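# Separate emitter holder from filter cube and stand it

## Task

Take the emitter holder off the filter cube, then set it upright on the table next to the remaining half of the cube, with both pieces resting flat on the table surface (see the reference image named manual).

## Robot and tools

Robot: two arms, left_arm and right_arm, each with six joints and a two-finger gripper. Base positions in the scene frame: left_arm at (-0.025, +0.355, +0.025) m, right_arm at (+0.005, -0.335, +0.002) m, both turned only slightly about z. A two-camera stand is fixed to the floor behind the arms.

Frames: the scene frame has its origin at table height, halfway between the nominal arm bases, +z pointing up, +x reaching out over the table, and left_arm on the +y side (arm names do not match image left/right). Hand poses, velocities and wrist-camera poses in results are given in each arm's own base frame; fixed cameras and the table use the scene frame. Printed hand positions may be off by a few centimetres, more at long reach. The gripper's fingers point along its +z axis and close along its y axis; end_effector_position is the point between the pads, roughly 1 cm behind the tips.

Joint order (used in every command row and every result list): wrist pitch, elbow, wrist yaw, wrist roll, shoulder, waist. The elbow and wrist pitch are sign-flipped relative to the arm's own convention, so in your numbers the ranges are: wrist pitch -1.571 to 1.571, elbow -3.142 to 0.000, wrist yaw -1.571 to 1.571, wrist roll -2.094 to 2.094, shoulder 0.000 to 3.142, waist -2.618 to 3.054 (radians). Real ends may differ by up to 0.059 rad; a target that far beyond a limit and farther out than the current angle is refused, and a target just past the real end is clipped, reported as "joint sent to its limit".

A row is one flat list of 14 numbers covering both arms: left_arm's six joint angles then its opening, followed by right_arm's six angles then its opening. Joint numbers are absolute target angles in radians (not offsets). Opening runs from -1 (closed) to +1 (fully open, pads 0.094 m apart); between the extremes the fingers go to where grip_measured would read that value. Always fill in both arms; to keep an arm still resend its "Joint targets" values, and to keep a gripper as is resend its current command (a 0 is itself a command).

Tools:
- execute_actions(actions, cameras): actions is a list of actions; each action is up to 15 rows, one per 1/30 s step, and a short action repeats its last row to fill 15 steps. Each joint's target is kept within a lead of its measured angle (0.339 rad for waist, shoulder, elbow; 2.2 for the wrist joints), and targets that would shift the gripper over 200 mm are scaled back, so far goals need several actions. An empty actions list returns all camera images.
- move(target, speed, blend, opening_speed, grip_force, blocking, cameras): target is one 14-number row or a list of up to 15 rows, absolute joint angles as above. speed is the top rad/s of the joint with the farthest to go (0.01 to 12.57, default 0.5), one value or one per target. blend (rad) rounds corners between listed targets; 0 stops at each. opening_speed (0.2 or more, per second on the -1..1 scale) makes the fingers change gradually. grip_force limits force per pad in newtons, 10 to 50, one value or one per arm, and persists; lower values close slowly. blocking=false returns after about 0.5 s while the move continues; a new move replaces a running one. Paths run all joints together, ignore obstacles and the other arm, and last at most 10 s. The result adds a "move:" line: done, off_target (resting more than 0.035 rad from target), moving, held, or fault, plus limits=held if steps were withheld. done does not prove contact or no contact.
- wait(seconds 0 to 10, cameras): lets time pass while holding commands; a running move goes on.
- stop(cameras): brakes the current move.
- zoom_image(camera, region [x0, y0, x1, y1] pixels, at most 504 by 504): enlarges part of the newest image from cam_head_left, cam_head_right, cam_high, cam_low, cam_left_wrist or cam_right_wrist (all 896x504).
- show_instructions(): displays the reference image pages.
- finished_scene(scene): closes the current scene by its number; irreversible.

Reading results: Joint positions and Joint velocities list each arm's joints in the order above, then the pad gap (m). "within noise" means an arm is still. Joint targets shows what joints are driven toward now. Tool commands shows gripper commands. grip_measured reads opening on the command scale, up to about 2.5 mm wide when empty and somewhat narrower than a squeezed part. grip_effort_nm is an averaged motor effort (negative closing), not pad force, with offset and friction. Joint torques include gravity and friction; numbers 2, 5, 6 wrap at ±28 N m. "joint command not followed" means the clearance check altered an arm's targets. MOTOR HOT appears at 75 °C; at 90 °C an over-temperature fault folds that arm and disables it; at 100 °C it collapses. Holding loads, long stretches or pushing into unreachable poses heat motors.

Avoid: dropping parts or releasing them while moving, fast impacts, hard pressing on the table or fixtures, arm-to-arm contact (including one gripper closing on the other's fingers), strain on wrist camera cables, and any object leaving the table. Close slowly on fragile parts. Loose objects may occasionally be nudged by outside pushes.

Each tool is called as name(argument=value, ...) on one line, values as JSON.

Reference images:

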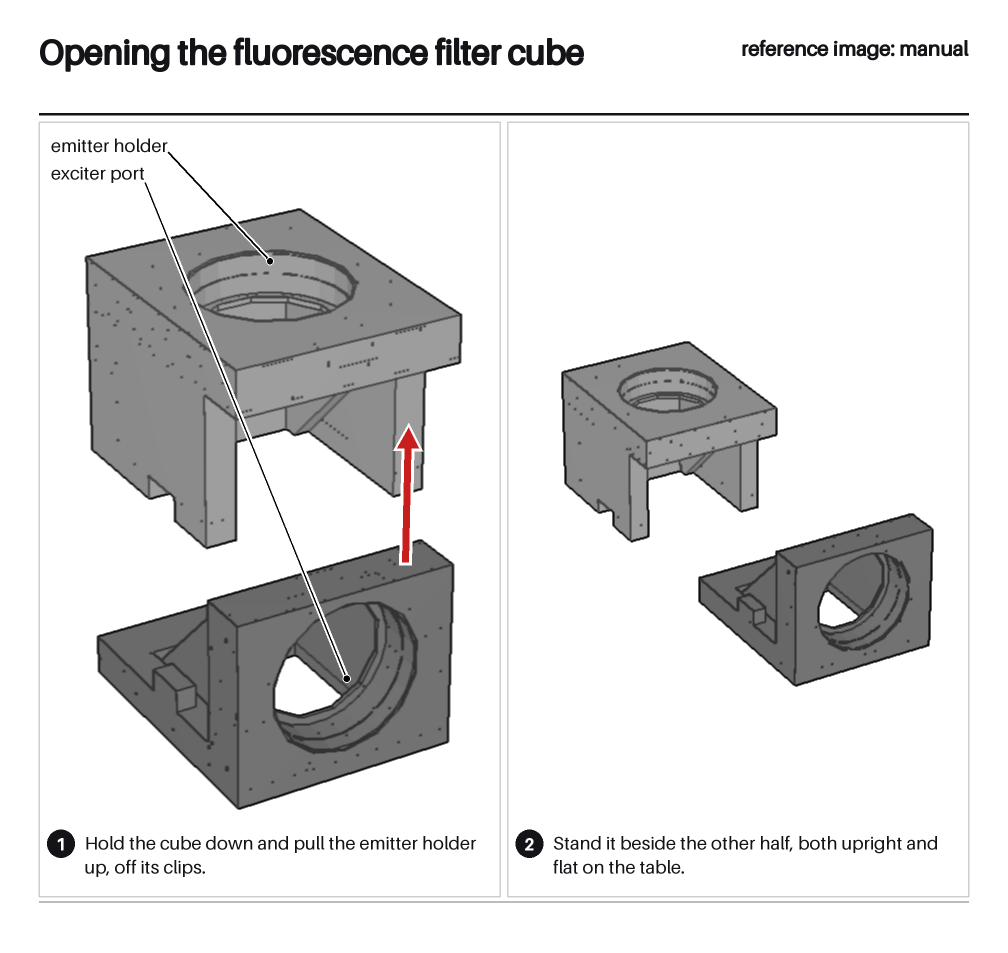

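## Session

execute_actions(actions=[])

zoom_image(camera="cam_head_left", region=[300, 200, 560, 400])

zoom_image(camera="cam_high", region=[420, 120, 640, 300])

Scene clock: 0.00 s.
left_arm: end_effector_position=(+0.4084, +0.0349, +0.1149) grip_measured=+1.000 grip_effort_nm=n/a end_effector_quat_wxyz=(+0.593, -0.059, +0.802, +0.043) | right_arm: end_effector_position=(+0.4151, -0.0041, +0.1259) grip_measured=+1.000 grip_effort_nm=n/a end_effector_quat_wxyz=(+0.620, +0.004, +0.781, -0.073)
Joint names: [wrist pitch, elbow, wrist yaw, wrist roll, shoulder, waist]
Joint positions: left_arm=[-0.821 -0.413 -0.105 -0.033 1.532 0.037 0.094] | right_arm=[-0.935 -0.41 0.186 -0.069 1.571 0.068 0.094]
Joint velocities: within noise
Joint torques (N m): no reading
Heat: left arm: 24 °C; right arm: 23 °C.
Joint targets: left_arm=[-0.818 -0.419 -0.105 -0.034 1.526 0.037] | right_arm=[-0.935 -0.417 0.188 -0.069 1.563 0.068]
Tool commands: left_gripper/opening=+1.0 right_gripper/opening=+1.0

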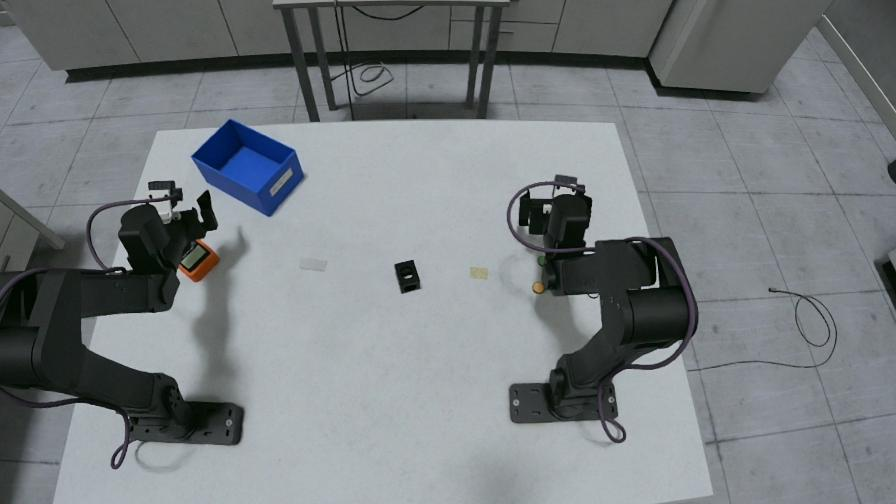

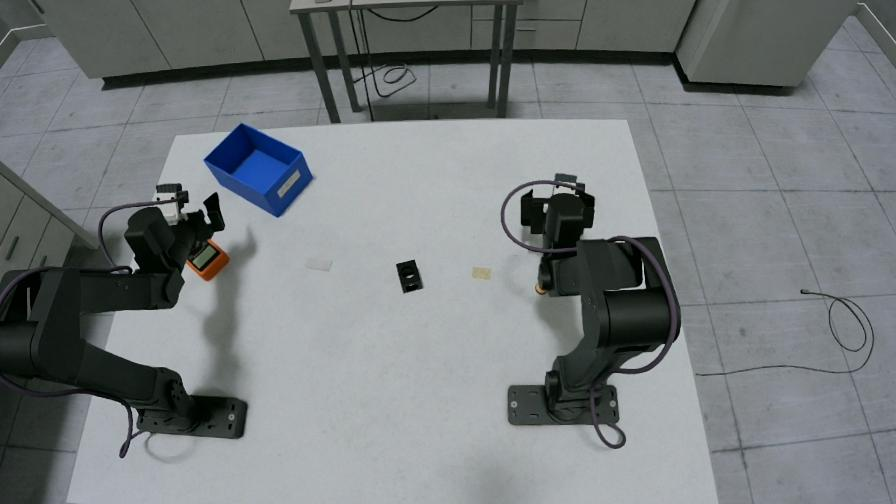

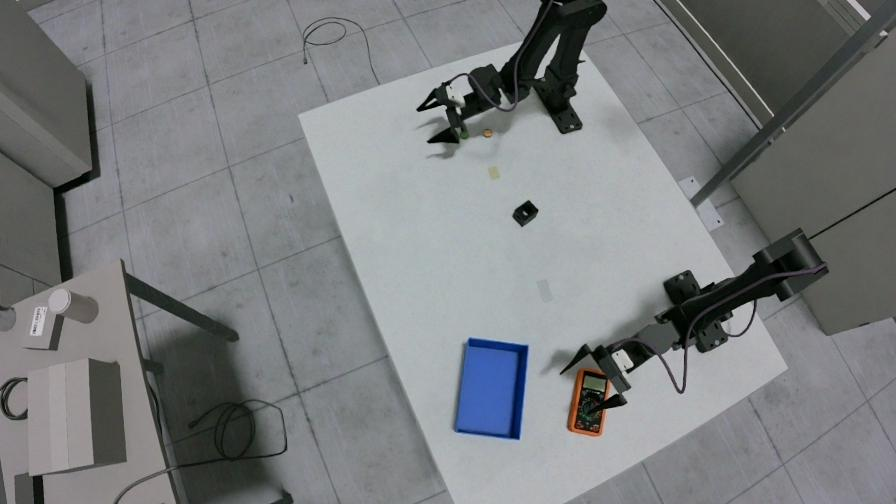

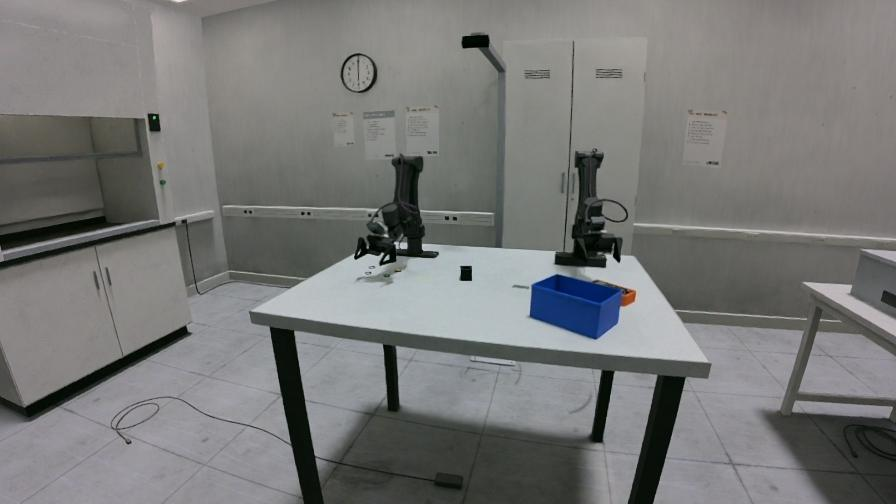

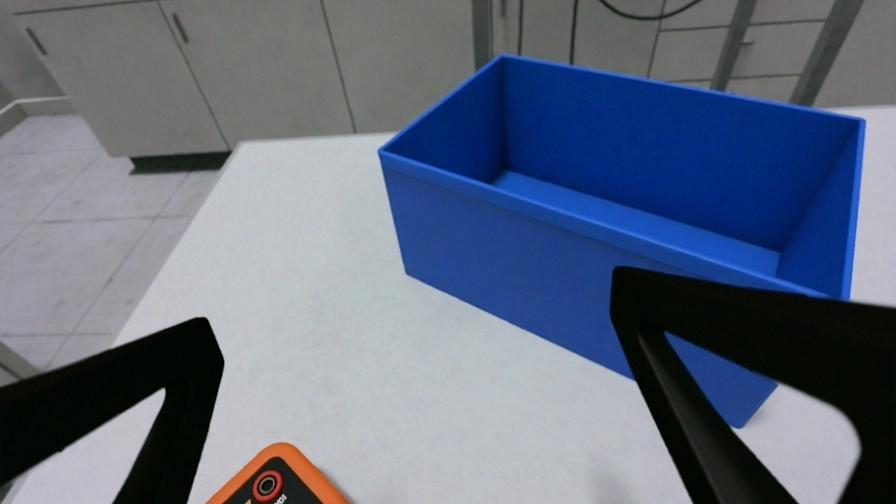

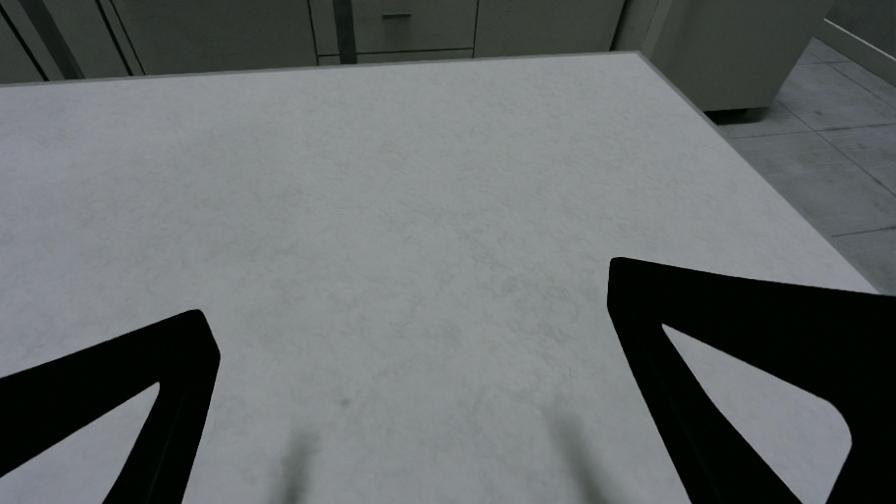

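Scaled by 1.938 from the camera's 896x504 image, which has a finer 1280x720 frame.

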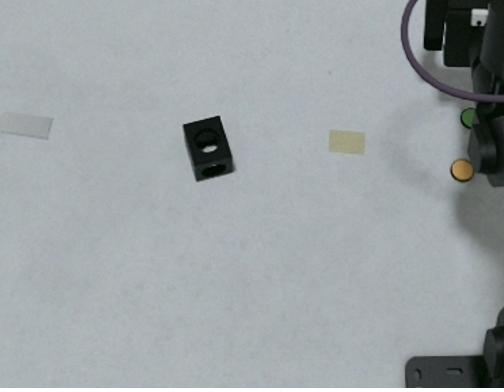

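Scaled by 2.291 from the camera's 896x504 image, which has a finer 1280x720 frame.

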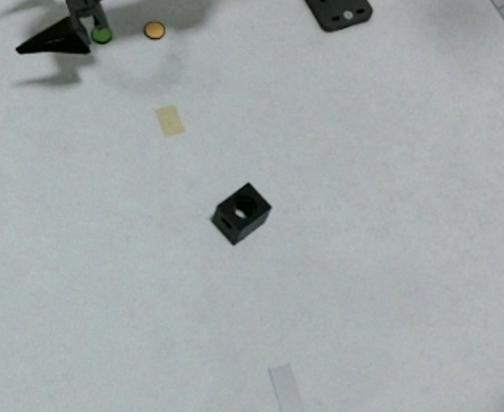

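zoom_image(camera="cam_head_left", region=[368, 240, 448, 310])

zoom_image(camera="cam_low", region=[430, 240, 500, 300])

Scaled by 6.300 from the camera's 896x504 image, which has a finer 1280x720 frame.

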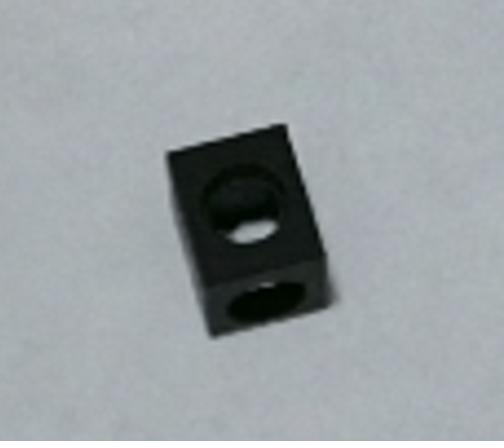

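Scaled by 7.200 from the camera's 896x504 image, which has a finer 1280x720 frame.

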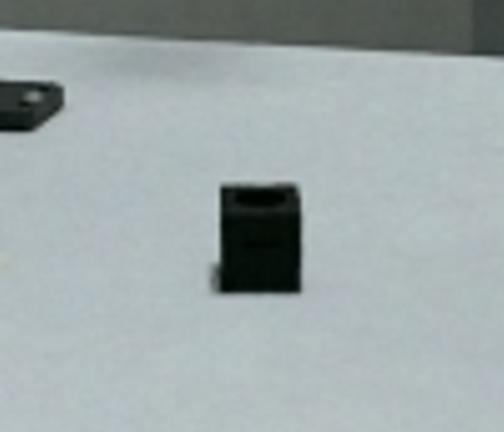

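move(target=[[-0.4, -0.7, -0.105, -0.034, 1.2, -0.1, 1, 0.5, -1.0, 0.05, 0.3, 1.8, 0.5, 1],[-0.45, -0.72, -0.8, -0.45, 1.75, -1.1, 1, 1.345, -1.905, 0, 0.61, 2.17, 0.853, 1]], speed=1.0, blend=[0.15, 0], cameras=["cam_right_wrist","cam_left_wrist","cam_head_left","cam_high"])

Scene clock: 10.30 s.
left_arm: end_effector_position=(+0.3011, -0.2929, +0.0863) grip_measured=+1.000 grip_effort_nm=0.07 end_effector_quat_wxyz=(+0.547, +0.089, +0.831, -0.044) | right_arm: end_effector_position=(+0.2776, +0.2973, +0.0794) grip_measured=+1.000 grip_effort_nm=0.02 end_effector_quat_wxyz=(-0.006, -0.115, +0.993, -0.025)
Joint names: [wrist pitch, elbow, wrist yaw, wrist roll, shoulder, waist]
Joint positions: left_arm=[-0.427 -0.696 -0.803 -0.44 1.734 -1.088 0.094] | right_arm=[1.335 -1.876 0.03 0.6 2.154 0.831 0.094]
Joint torques (N m): left_arm=[-1.94 -6.48 -0.22 -0.15 -5.48 -0.88] | right_arm=[-0.08 -8.54 -0.32 0.11 -10 1.91]
Heat: left arm: 26 °C; right arm: 23 °C.
Joint targets: left_arm=[-0.450 -0.720 -0.800 -0.450 1.750 -1.100] | right_arm=[1.345 -1.905 0.000 0.610 2.170 0.853]
move: done
Images, in order (width x height): cam_head_left 896x504, cam_high 896x504, cam_left_wrist 896x504, cam_right_wrist 896x504.

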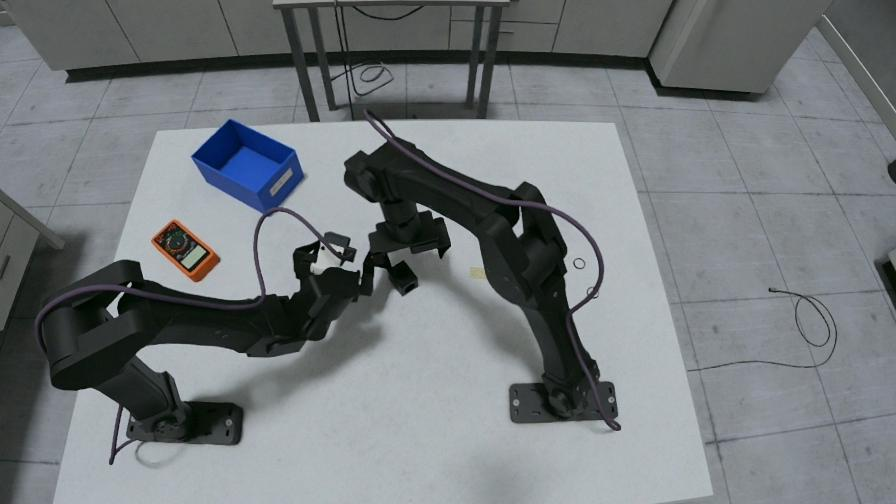

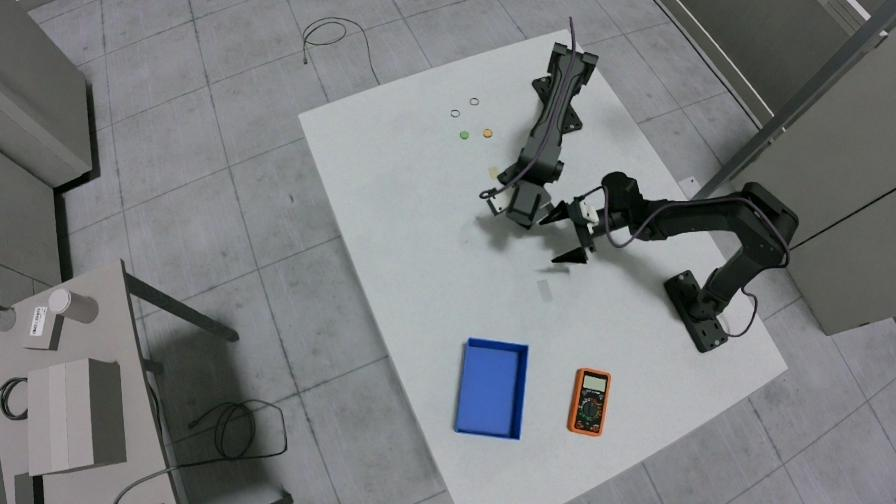

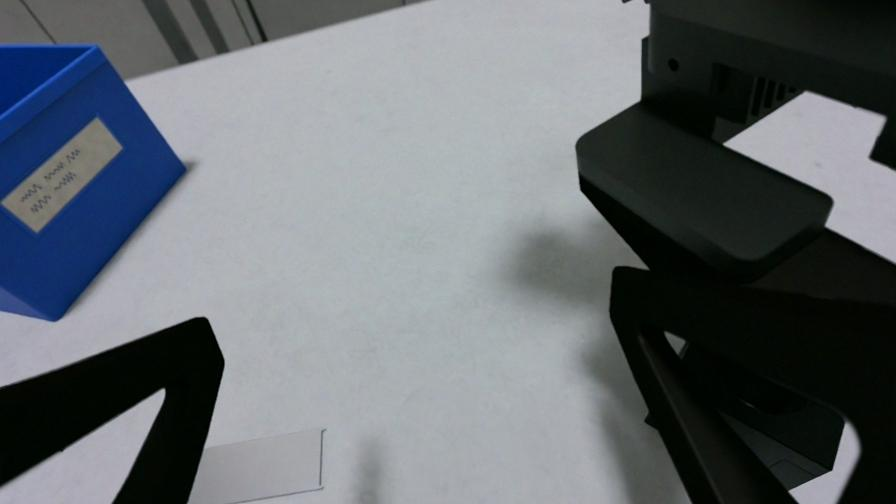

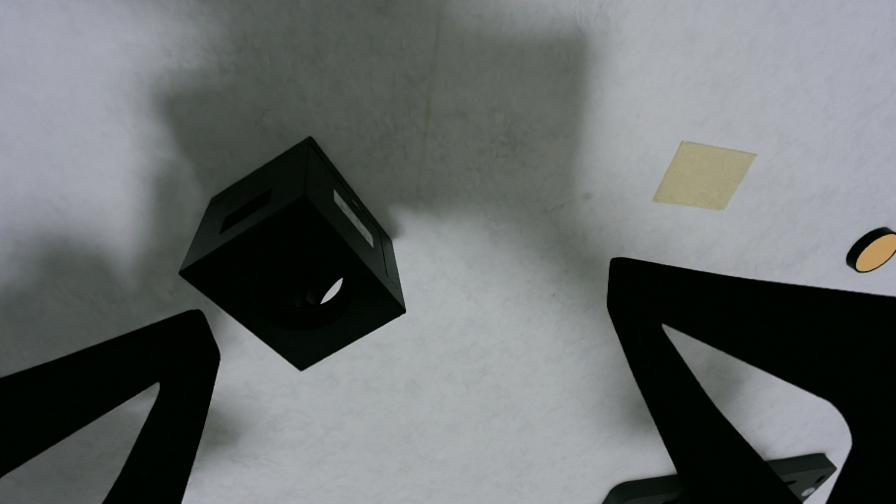

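move(target=[[-0.5065, -0.6826, -0.875, -0.593, 1.909, -1.40, 1, 1.358, -1.978, -0.01, 0.24, 2.198, 0.885, 1]], speed=0.7, cameras=["cam_right_wrist","cam_left_wrist","cam_head_left"])

Scene clock: 14.23 s.
left_arm: end_effector_position=(+0.2017, -0.3626, +0.0403) grip_measured=+1.000 grip_effort_nm=0.07 end_effector_quat_wxyz=(+0.524, +0.169, +0.827, -0.113) | right_arm: end_effector_position=(+0.2667, +0.3271, +0.0885) grip_measured=+1.000 grip_effort_nm=0.01 end_effector_quat_wxyz=(-0.003, -0.313, +0.950, +0.002)
Joint names: [wrist pitch, elbow, wrist yaw, wrist roll, shoulder, waist]
Joint positions: left_arm=[-0.493 -0.692 -0.854 -0.582 1.891 -1.4 0.094] | right_arm=[1.349 -1.954 -0.006 0.246 2.179 0.882 0.094]
Joint torques (N m): left_arm=[-1.76 -3.08 -0.55 -0.19 -5.91 0.01] | right_arm=[-0.17 -8.2 -0.04 -0.07 -10.03 0.21]
Heat: left arm: 27 °C; right arm: 23 °C.
Joint targets: left_arm=[-0.507 -0.683 -0.875 -0.593 1.909 -1.400] | right_arm=[1.358 -1.978 -0.010 0.240 2.198 0.885]
move: done
Images, in order (width x height): cam_head_left 896x504, cam_left_wrist 896x504, cam_right_wrist 896x504.

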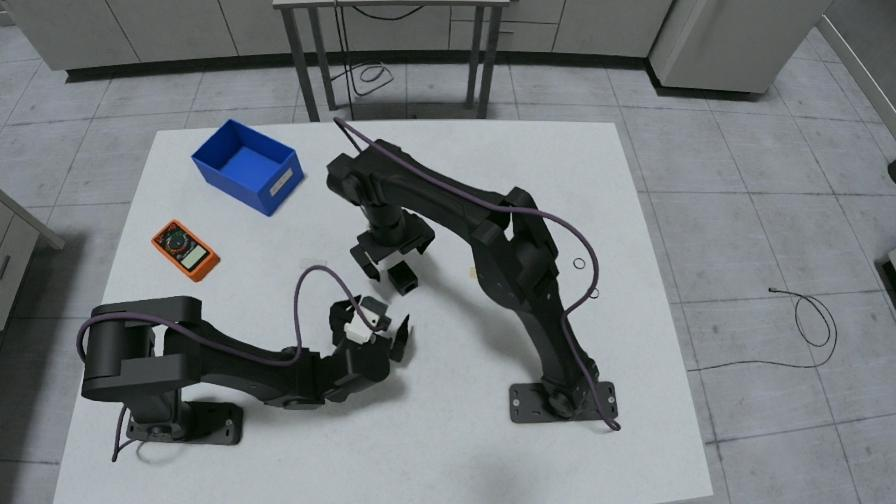

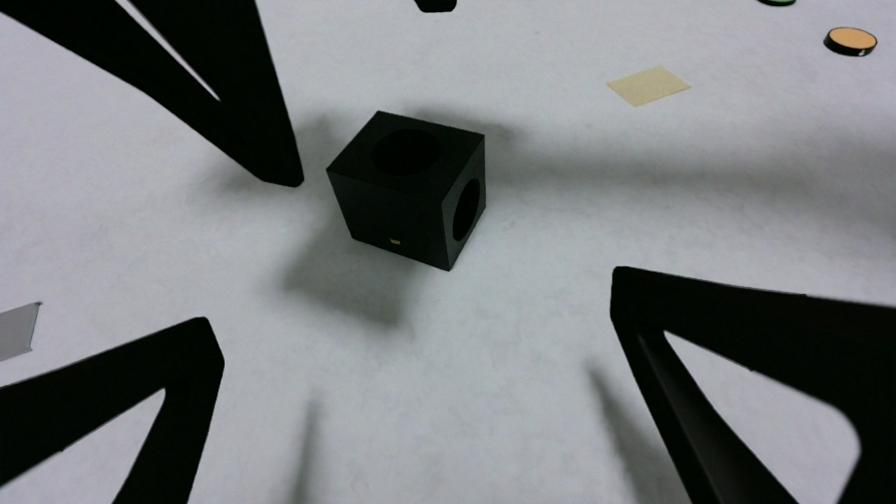

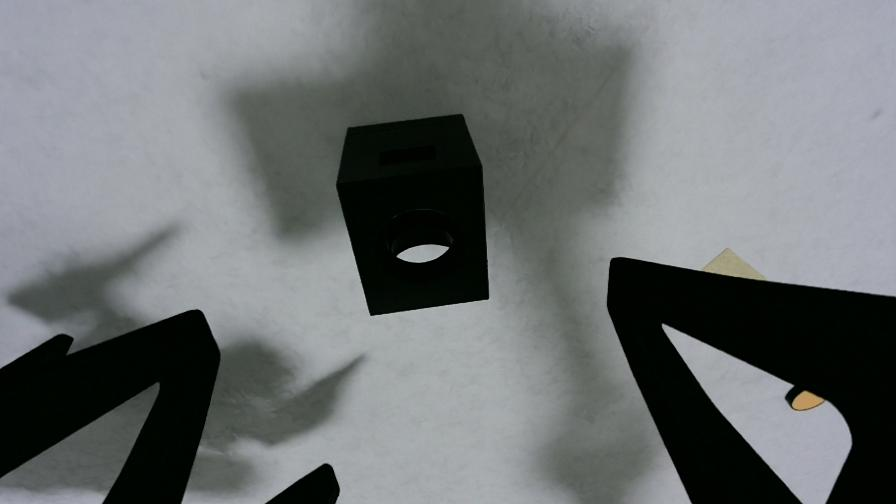

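move(target=[[-0.5065, -0.6826, -0.875, -0.593, 1.909, -1.40, 1, 1.25, -1.855, 0, 0.24, 2.214, 0.873, 1],[-0.5065, -0.6826, -0.875, -0.593, 1.909, -1.40, 1, 1.158, -1.779, 0, 0.24, 2.228, 0.873, 1]], speed=0.4, blend=[0.03, 0], cameras=["cam_right_wrist","cam_left_wrist"])

Scene clock: 16.90 s.
left_arm: end_effector_position=(+0.2017, -0.3626, +0.0403) grip_measured=+1.000 grip_effort_nm=0.07 end_effector_quat_wxyz=(+0.524, +0.169, +0.827, -0.113) | right_arm: end_effector_position=(+0.2676, +0.3282, +0.0321) grip_measured=+1.000 grip_effort_nm=0.02 end_effector_quat_wxyz=(-0.006, -0.313, +0.950, +0.000)
Joint names: [wrist pitch, elbow, wrist yaw, wrist roll, shoulder, waist]
Joint positions: left_arm=[-0.493 -0.692 -0.854 -0.582 1.891 -1.4 0.094] | right_arm=[1.153 -1.787 -0.006 0.245 2.215 0.882 0.094]
Joint torques (N m): left_arm=[-1.75 -3.11 -0.53 -0.16 -5.94 -0.05] | right_arm=[-0.21 -4.9 0.07 -0.07 -10.66 -0.81]
Heat: left arm: 27 °C; right arm: 24 °C.
Joint targets: left_arm=[-0.506 -0.683 -0.875 -0.593 1.909 -1.400] | right_arm=[1.158 -1.779 0.000 0.240 2.228 0.873]
move: done
Images, in order (width x height): cam_left_wrist 896x504, cam_right_wrist 896x504.

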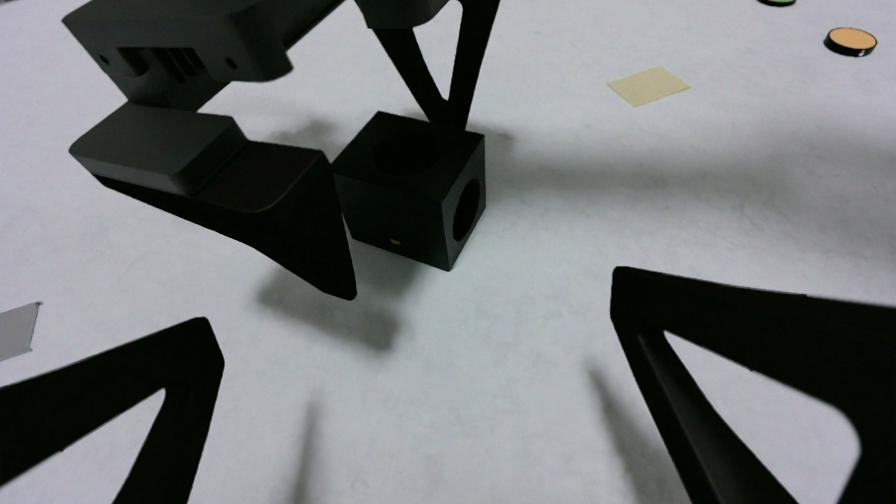

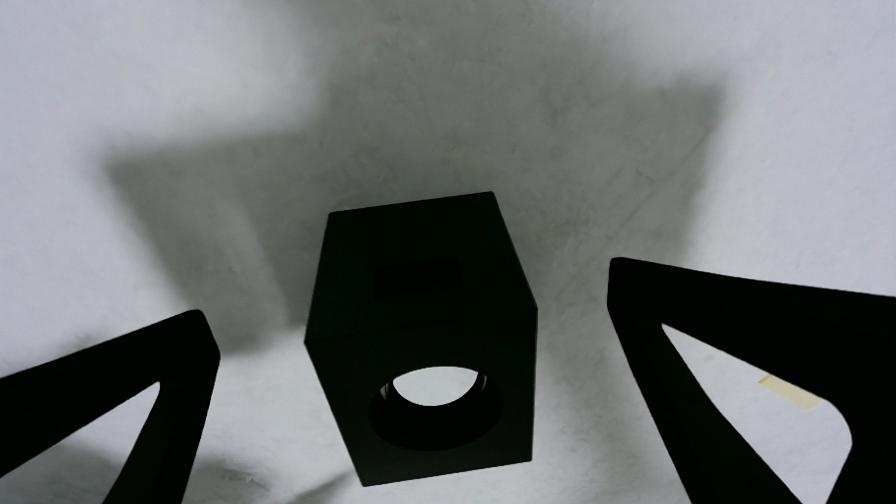

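move(target=[[-0.5065, -0.6826, -0.875, -0.593, 1.909, -1.40, 1, 1.132, -1.724, 0, 0.24, 2.188, 0.866, 1],[-0.5065, -0.6826, -0.875, -0.593, 1.909, -1.40, 1, 1.132, -1.724, 0, 0.24, 2.188, 0.866, -0.26]], speed=0.3, opening_speed=0.8, cameras=["cam_right_wrist","cam_left_wrist"])

Scene clock: 20.63 s.
left_arm: end_effector_position=(+0.2017, -0.3626, +0.0403) grip_measured=+1.000 grip_effort_nm=0.07 end_effector_quat_wxyz=(+0.524, +0.169, +0.827, -0.113) | right_arm: end_effector_position=(+0.2642, +0.3192, +0.0191) grip_measured=-0.176 grip_effort_nm=-1.02 end_effector_quat_wxyz=(-0.017, -0.310, +0.951, -0.007)
Joint names: [wrist pitch, elbow, wrist yaw, wrist roll, shoulder, waist]
Joint positions: left_arm=[-0.493 -0.692 -0.854 -0.582 1.891 -1.4 0.094] | right_arm=[1.125 -1.734 -0.007 0.244 2.215 0.874 0.039]
Joint torques (N m): left_arm=[-1.75 -3.08 -0.51 -0.17 -5.97 0.05] | right_arm=[-0.13 -4.7 0.07 -0.07 -13.76 -0.8]
Heat: left arm: 27 °C; right arm: 25 °C.
Joint targets: left_arm=[-0.506 -0.683 -0.875 -0.593 1.909 -1.400] | right_arm=[1.132 -1.724 0.000 0.240 2.188 0.866]
move: done
Images, in order (width x height): cam_left_wrist 896x504, cam_right_wrist 896x504.

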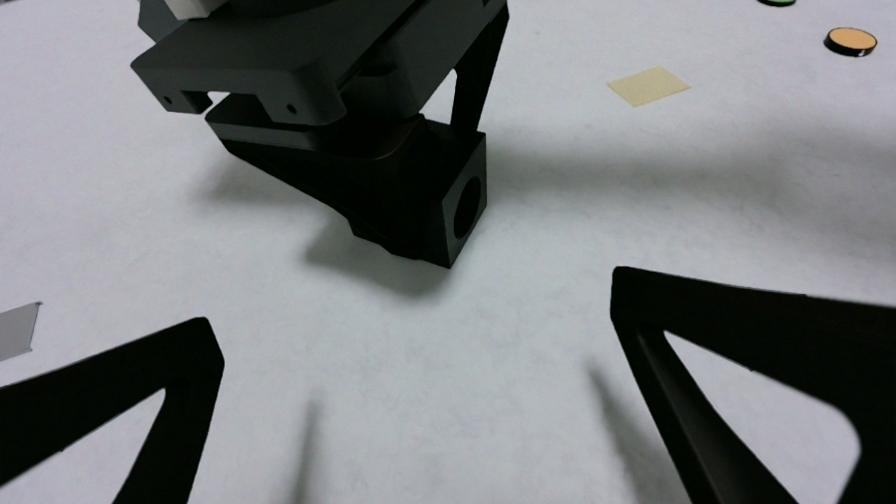

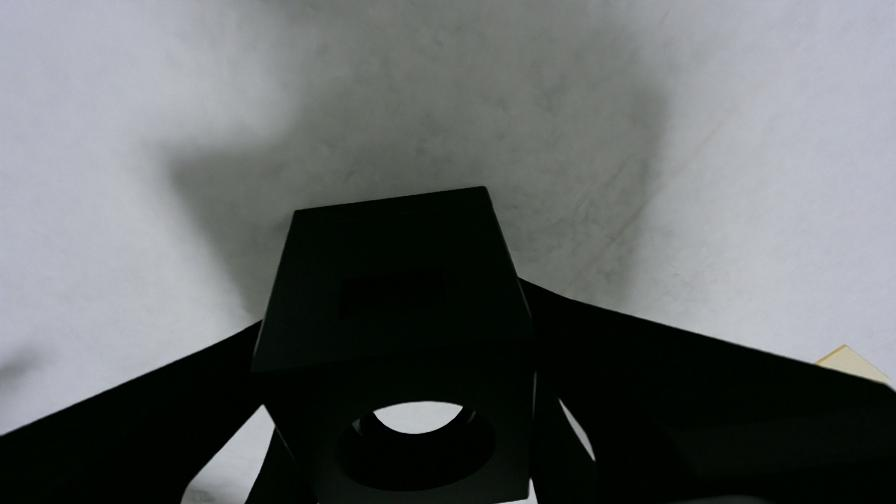

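move(target=[[-0.5065, -0.6826, -0.875, -0.593, 1.909, -1.40, 1, 1.132, -1.724, 0, 0.24, 2.188, 0.866, 0.3],[-0.5065, -0.6826, -0.875, -0.593, 1.909, -1.40, 1, 1.132, -1.724, 0, 0.24, 2.148, 0.866, 0.3]], speed=0.2, opening_speed=0.8, cameras=["cam_right_wrist","cam_left_wrist"])

Scene clock: 23.03 s.
left_arm: end_effector_position=(+0.2017, -0.3626, +0.0403) grip_measured=+1.000 grip_effort_nm=0.07 end_effector_quat_wxyz=(+0.524, +0.169, +0.827, -0.113) | right_arm: end_effector_position=(+0.2661, +0.3214, +0.0300) grip_measured=+0.297 grip_effort_nm=0.15 end_effector_quat_wxyz=(-0.005, -0.310, +0.951, +0.001)
Joint names: [wrist pitch, elbow, wrist yaw, wrist roll, shoulder, waist]
Joint positions: left_arm=[-0.493 -0.692 -0.854 -0.582 1.891 -1.4 0.094] | right_arm=[1.124 -1.734 -0.007 0.244 2.187 0.874 0.061]
Joint torques (N m): left_arm=[-1.76 -3.12 -0.53 -0.16 -5.96 0.01] | right_arm=[-0.18 -4.83 0.07 -0.06 -14.79 -0.8]
Heat: left arm: 27 °C; right arm: 25 °C.
Joint targets: left_arm=[-0.506 -0.683 -0.875 -0.593 1.909 -1.400] | right_arm=[1.132 -1.724 0.000 0.240 2.148 0.866]
move: off_target (right_arm); right_arm: the shoulder is farthest, 0.039 rad from its target
Images, in order (width x height): cam_left_wrist 896x504, cam_right_wrist 896x504.

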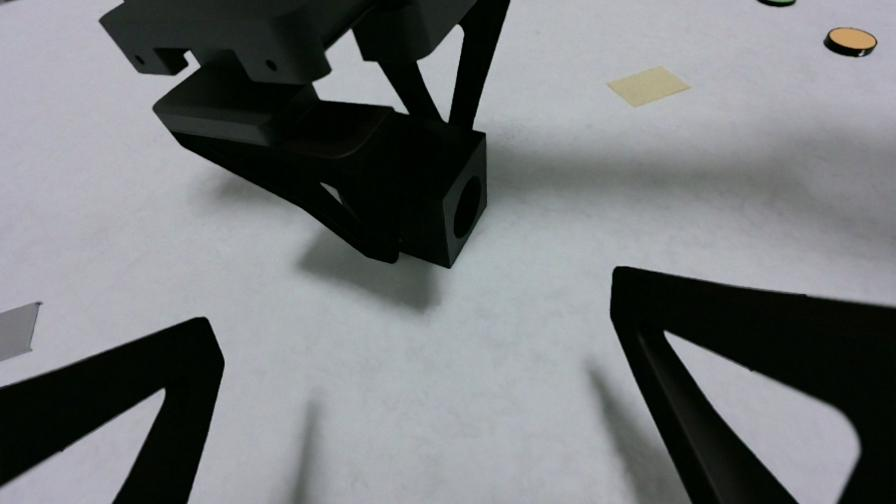

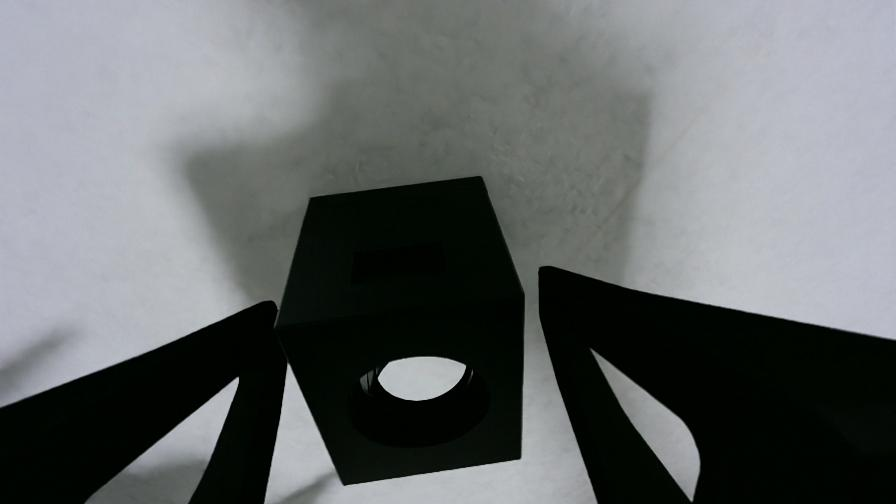

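move(target=[[-0.5065, -0.6826, -0.875, -0.593, 1.909, -1.40, 1, 1.15, -1.724, 0, 0.24, 2.130, 0.866, 0.3],[-0.5065, -0.6826, -0.875, -0.593, 1.909, -1.40, 1, 1.15, -1.724, 0, 0.24, 2.130, 0.866, -0.25]], speed=0.2, opening_speed=0.8, cameras=["cam_right_wrist","cam_left_wrist"])

Scene clock: 25.70 s.
left_arm: end_effector_position=(+0.2017, -0.3626, +0.0403) grip_measured=+1.000 grip_effort_nm=0.07 end_effector_quat_wxyz=(+0.524, +0.169, +0.827, -0.113) | right_arm: end_effector_position=(+0.2669, +0.3223, +0.0362) grip_measured=-0.175 grip_effort_nm=-1.01 end_effector_quat_wxyz=(+0.002, -0.310, +0.951, +0.005)
Joint names: [wrist pitch, elbow, wrist yaw, wrist roll, shoulder, waist]
Joint positions: left_arm=[-0.493 -0.692 -0.854 -0.582 1.891 -1.4 0.094] | right_arm=[1.125 -1.734 -0.006 0.244 2.172 0.874 0.039]
Joint torques (N m): left_arm=[-1.75 -3.14 -0.52 -0.16 -5.93 -0.02] | right_arm=[-0.05 -4.85 0.07 -0.05 -14.97 -0.79]
Heat: left arm: 27 °C; right arm: 26 °C.
Joint targets: left_arm=[-0.506 -0.683 -0.875 -0.593 1.909 -1.400] | right_arm=[1.150 -1.724 0.000 0.240 2.130 0.866]
move: off_target (right_arm); target 2's new numbers were sent with right_arm's shoulder 0.042 rad from that target; right_arm: the shoulder is farthest, 0.042 rad from its target
Images, in order (width x height): cam_left_wrist 896x504, cam_right_wrist 896x504.

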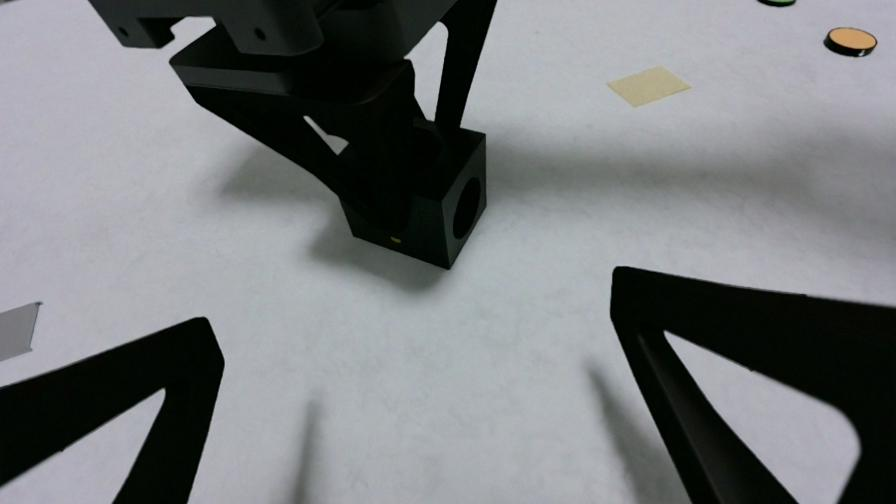

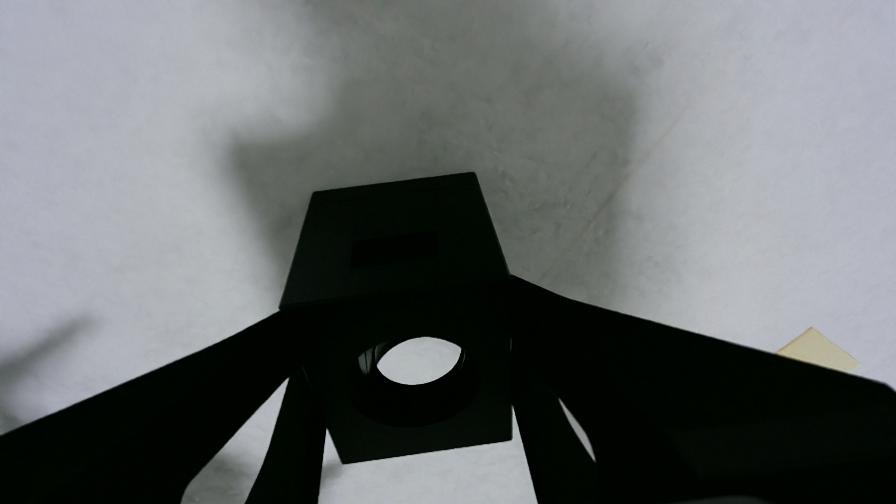

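move(target=[[-0.5065, -0.6826, -0.875, -0.593, 1.909, -1.40, 1, 1.24, -1.84, 0, 0.24, 2.15, 0.87, -0.25],[-0.5065, -0.6826, -0.875, -0.593, 1.909, -1.40, 1, 1.185, -1.685, 0, 1.159, 2.08, 0.806, -0.25],[-0.5065, -0.6826, -0.875, -0.593, 1.909, -1.40, 1, 1.095, -1.605, 0, 1.159, 2.10, 0.806, -0.25]], speed=[0.3, 0.6, 0.12], blend=[0.03, 0, 0], cameras=["cam_right_wrist","cam_left_wrist","cam_head_left"])

Scene clock: 31.67 s.
left_arm: end_effector_position=(+0.2017, -0.3626, +0.0403) grip_measured=+1.000 grip_effort_nm=0.07 end_effector_quat_wxyz=(+0.524, +0.169, +0.827, -0.113) | right_arm: end_effector_position=(+0.2710, +0.2896, +0.0372) grip_measured=-0.176 grip_effort_nm=-1.02 end_effector_quat_wxyz=(-0.008, +0.167, +0.986, -0.002)
Joint names: [wrist pitch, elbow, wrist yaw, wrist roll, shoulder, waist]
Joint positions: left_arm=[-0.493 -0.692 -0.854 -0.582 1.891 -1.4 0.094] | right_arm=[1.109 -1.631 -0.011 1.147 2.104 0.811 0.039]
Joint torques (N m): left_arm=[-1.75 -3.1 -0.52 -0.14 -5.94 0.02] | right_arm=[-0.39 -3.28 0.11 0.09 -11.04 -0.5]
Heat: left arm: 27 °C; right arm: 26 °C.
Joint targets: left_arm=[-0.506 -0.683 -0.875 -0.593 1.909 -1.400] | right_arm=[1.095 -1.605 0.000 1.159 2.100 0.806]
move: done
Images, in order (width x height): cam_head_left 896x504, cam_left_wrist 896x504, cam_right_wrist 896x504.

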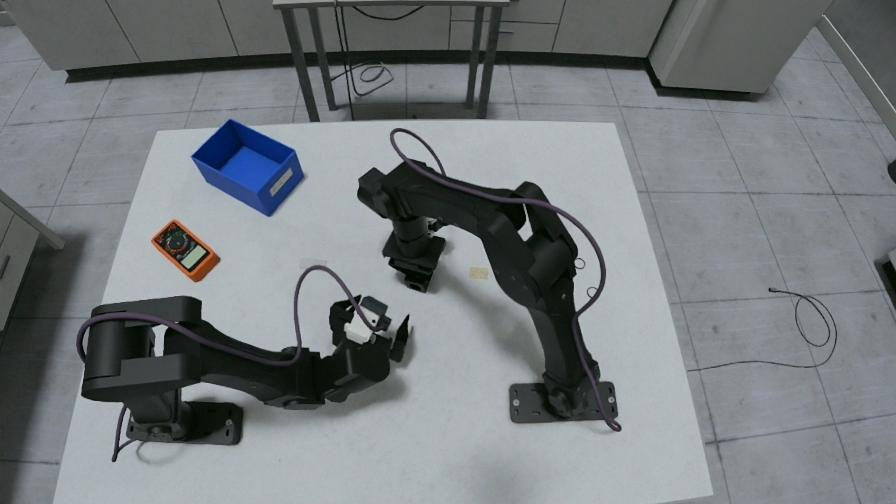

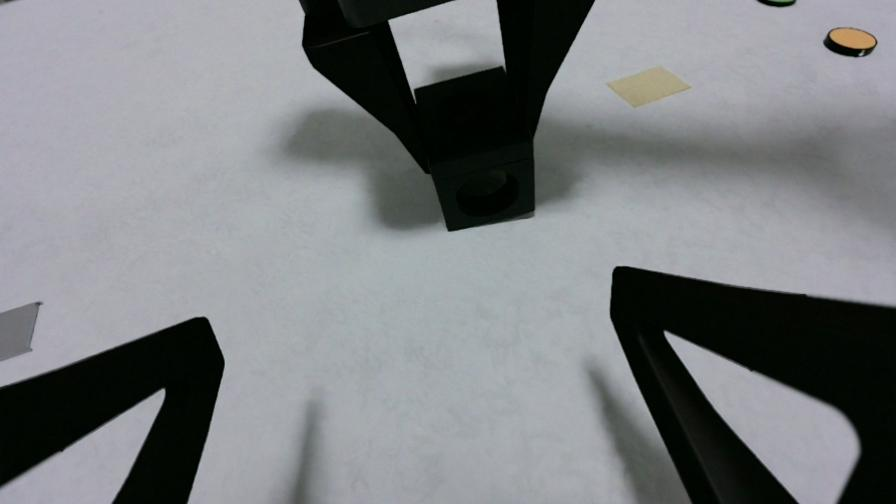

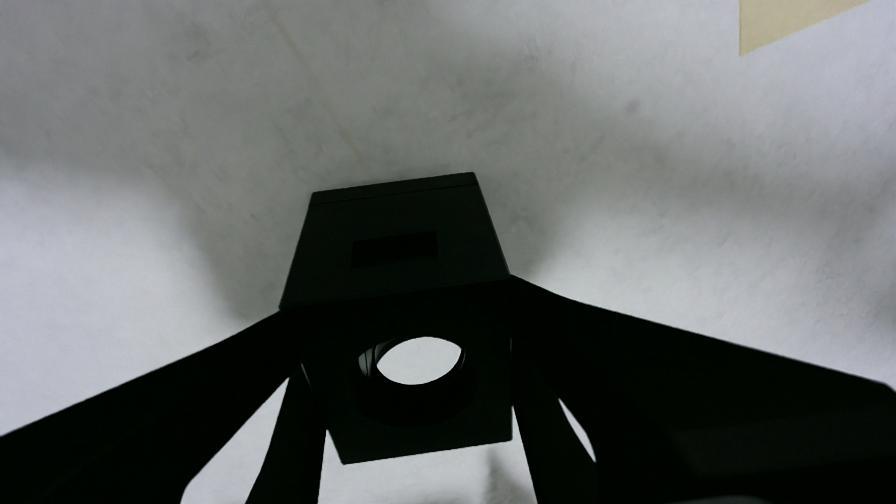

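move(target=[[-0.50, -0.912, -0.873, -0.58, 2.122, -1.373, 0.7, 1.075, -1.608, 0, 1.159, 2.097, 0.806, -0.25],[-0.596, -0.982, -0.822, -0.514, 2.241, -1.306, 0.7, 1.075, -1.608, 0, 1.159, 2.097, 0.806, -0.25]], speed=0.5, blend=[0.03, 0], cameras=["cam_right_wrist","cam_left_wrist"])

Scene clock: 33.87 s.
left_arm: end_effector_position=(+0.2492, -0.4121, -0.0077) grip_measured=+0.702 grip_effort_nm=-0.03 end_effector_quat_wxyz=(+0.525, +0.160, +0.830, -0.095) | right_arm: end_effector_position=(+0.2712, +0.2898, +0.0372) grip_measured=-0.176 grip_effort_nm=-1.02 end_effector_quat_wxyz=(-0.007, +0.167, +0.986, -0.001)
Joint names: [wrist pitch, elbow, wrist yaw, wrist roll, shoulder, waist]
Joint positions: left_arm=[-0.582 -0.961 -0.814 -0.517 2.221 -1.305 0.08] | right_arm=[1.108 -1.631 -0.011 1.147 2.104 0.811 0.039]
Joint torques (N m): left_arm=[-1.8 -5.3 -0.34 0.02 -8.17 -0.05] | right_arm=[-0.57 -3.6 0.11 0.11 -11.28 -0.42]
Heat: left arm: 27 °C; right arm: 26 °C.
Joint targets: left_arm=[-0.596 -0.982 -0.822 -0.514 2.241 -1.306] | right_arm=[1.075 -1.608 0.000 1.159 2.097 0.806]
move: done
Images, in order (width x height): cam_left_wrist 896x504, cam_right_wrist 896x504.

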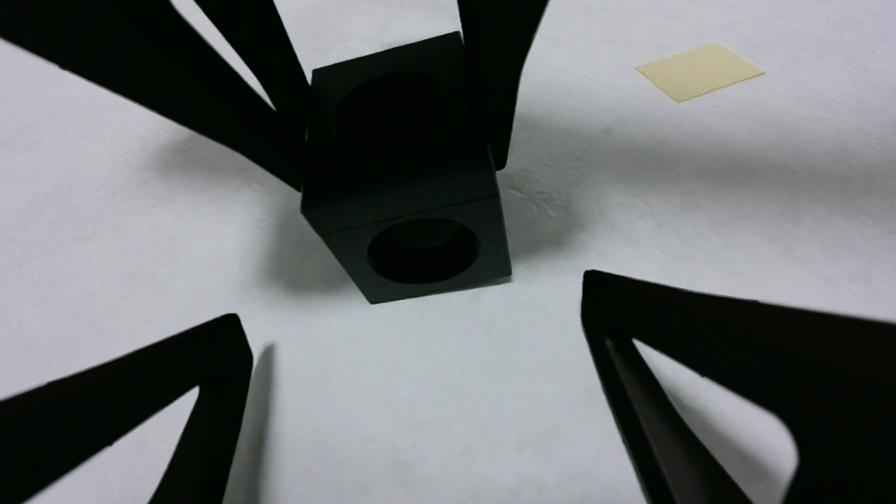

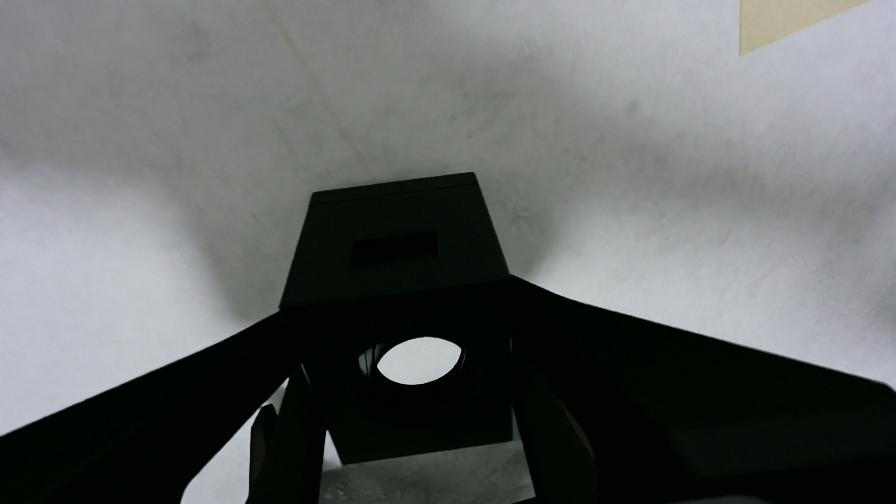

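move(target=[[-0.596, -0.982, -0.822, -0.514, 2.241, -1.306, 0.7, 1.11, -1.66, 0, 1.159, 2.085, 0.806, -0.25],[-0.596, -0.982, -0.822, -0.514, 2.241, -1.306, 0.7, 1.02, -1.54, -0.095, 1.12, 2.030, 0.778, -0.25]], speed=0.25, blend=[0.03, 0], cameras=["cam_right_wrist","cam_left_wrist"])

Scene clock: 37.13 s.
left_arm: end_effector_position=(+0.2491, -0.4122, -0.0077) grip_measured=+0.702 grip_effort_nm=-0.03 end_effector_quat_wxyz=(+0.525, +0.160, +0.830, -0.095) | right_arm: end_effector_position=(+0.2704, +0.2916, +0.0368) grip_measured=-0.176 grip_effort_nm=-1.02 end_effector_quat_wxyz=(-0.024, +0.169, +0.984, +0.043)
Joint names: [wrist pitch, elbow, wrist yaw, wrist roll, shoulder, waist]
Joint positions: left_arm=[-0.583 -0.961 -0.814 -0.517 2.221 -1.305 0.08] | right_arm=[1.025 -1.554 -0.09 1.122 2.057 0.78 0.039]
Joint torques (N m): left_arm=[-1.8 -5.26 -0.38 0 -8.2 0.01] | right_arm=[-0.39 -4.46 -0.11 -0.02 -12.74 -0.21]
Heat: left arm: 28 °C; right arm: 26 °C.
Joint targets: left_arm=[-0.596 -0.982 -0.822 -0.514 2.241 -1.306] | right_arm=[1.020 -1.540 -0.095 1.120 2.030 0.778]
move: done; blend cut to 0.026 rad at target 1
Images, in order (width x height): cam_left_wrist 896x504, cam_right_wrist 896x504.

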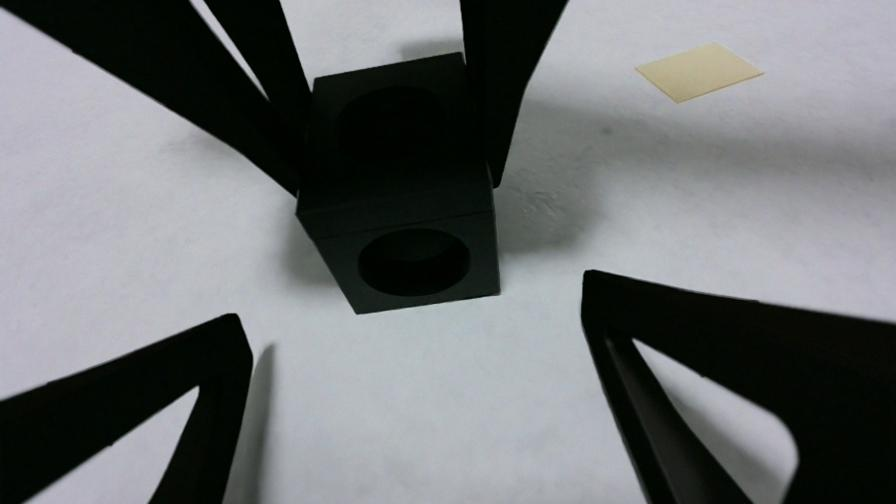

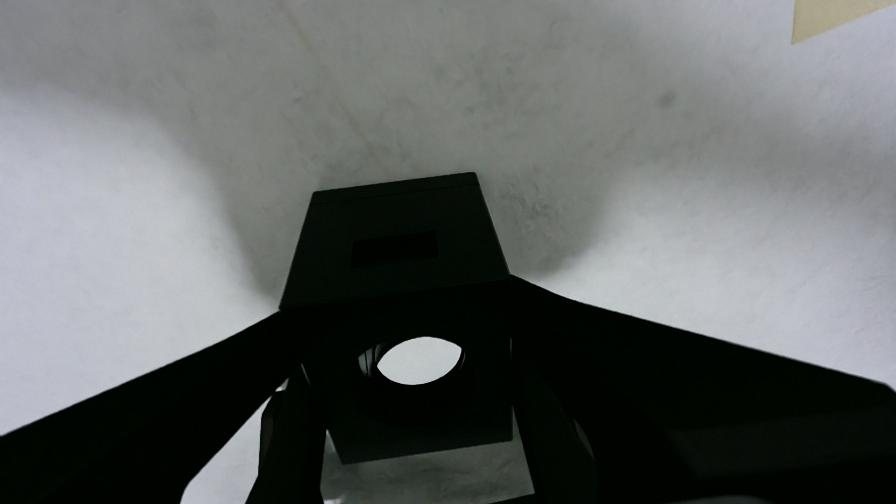

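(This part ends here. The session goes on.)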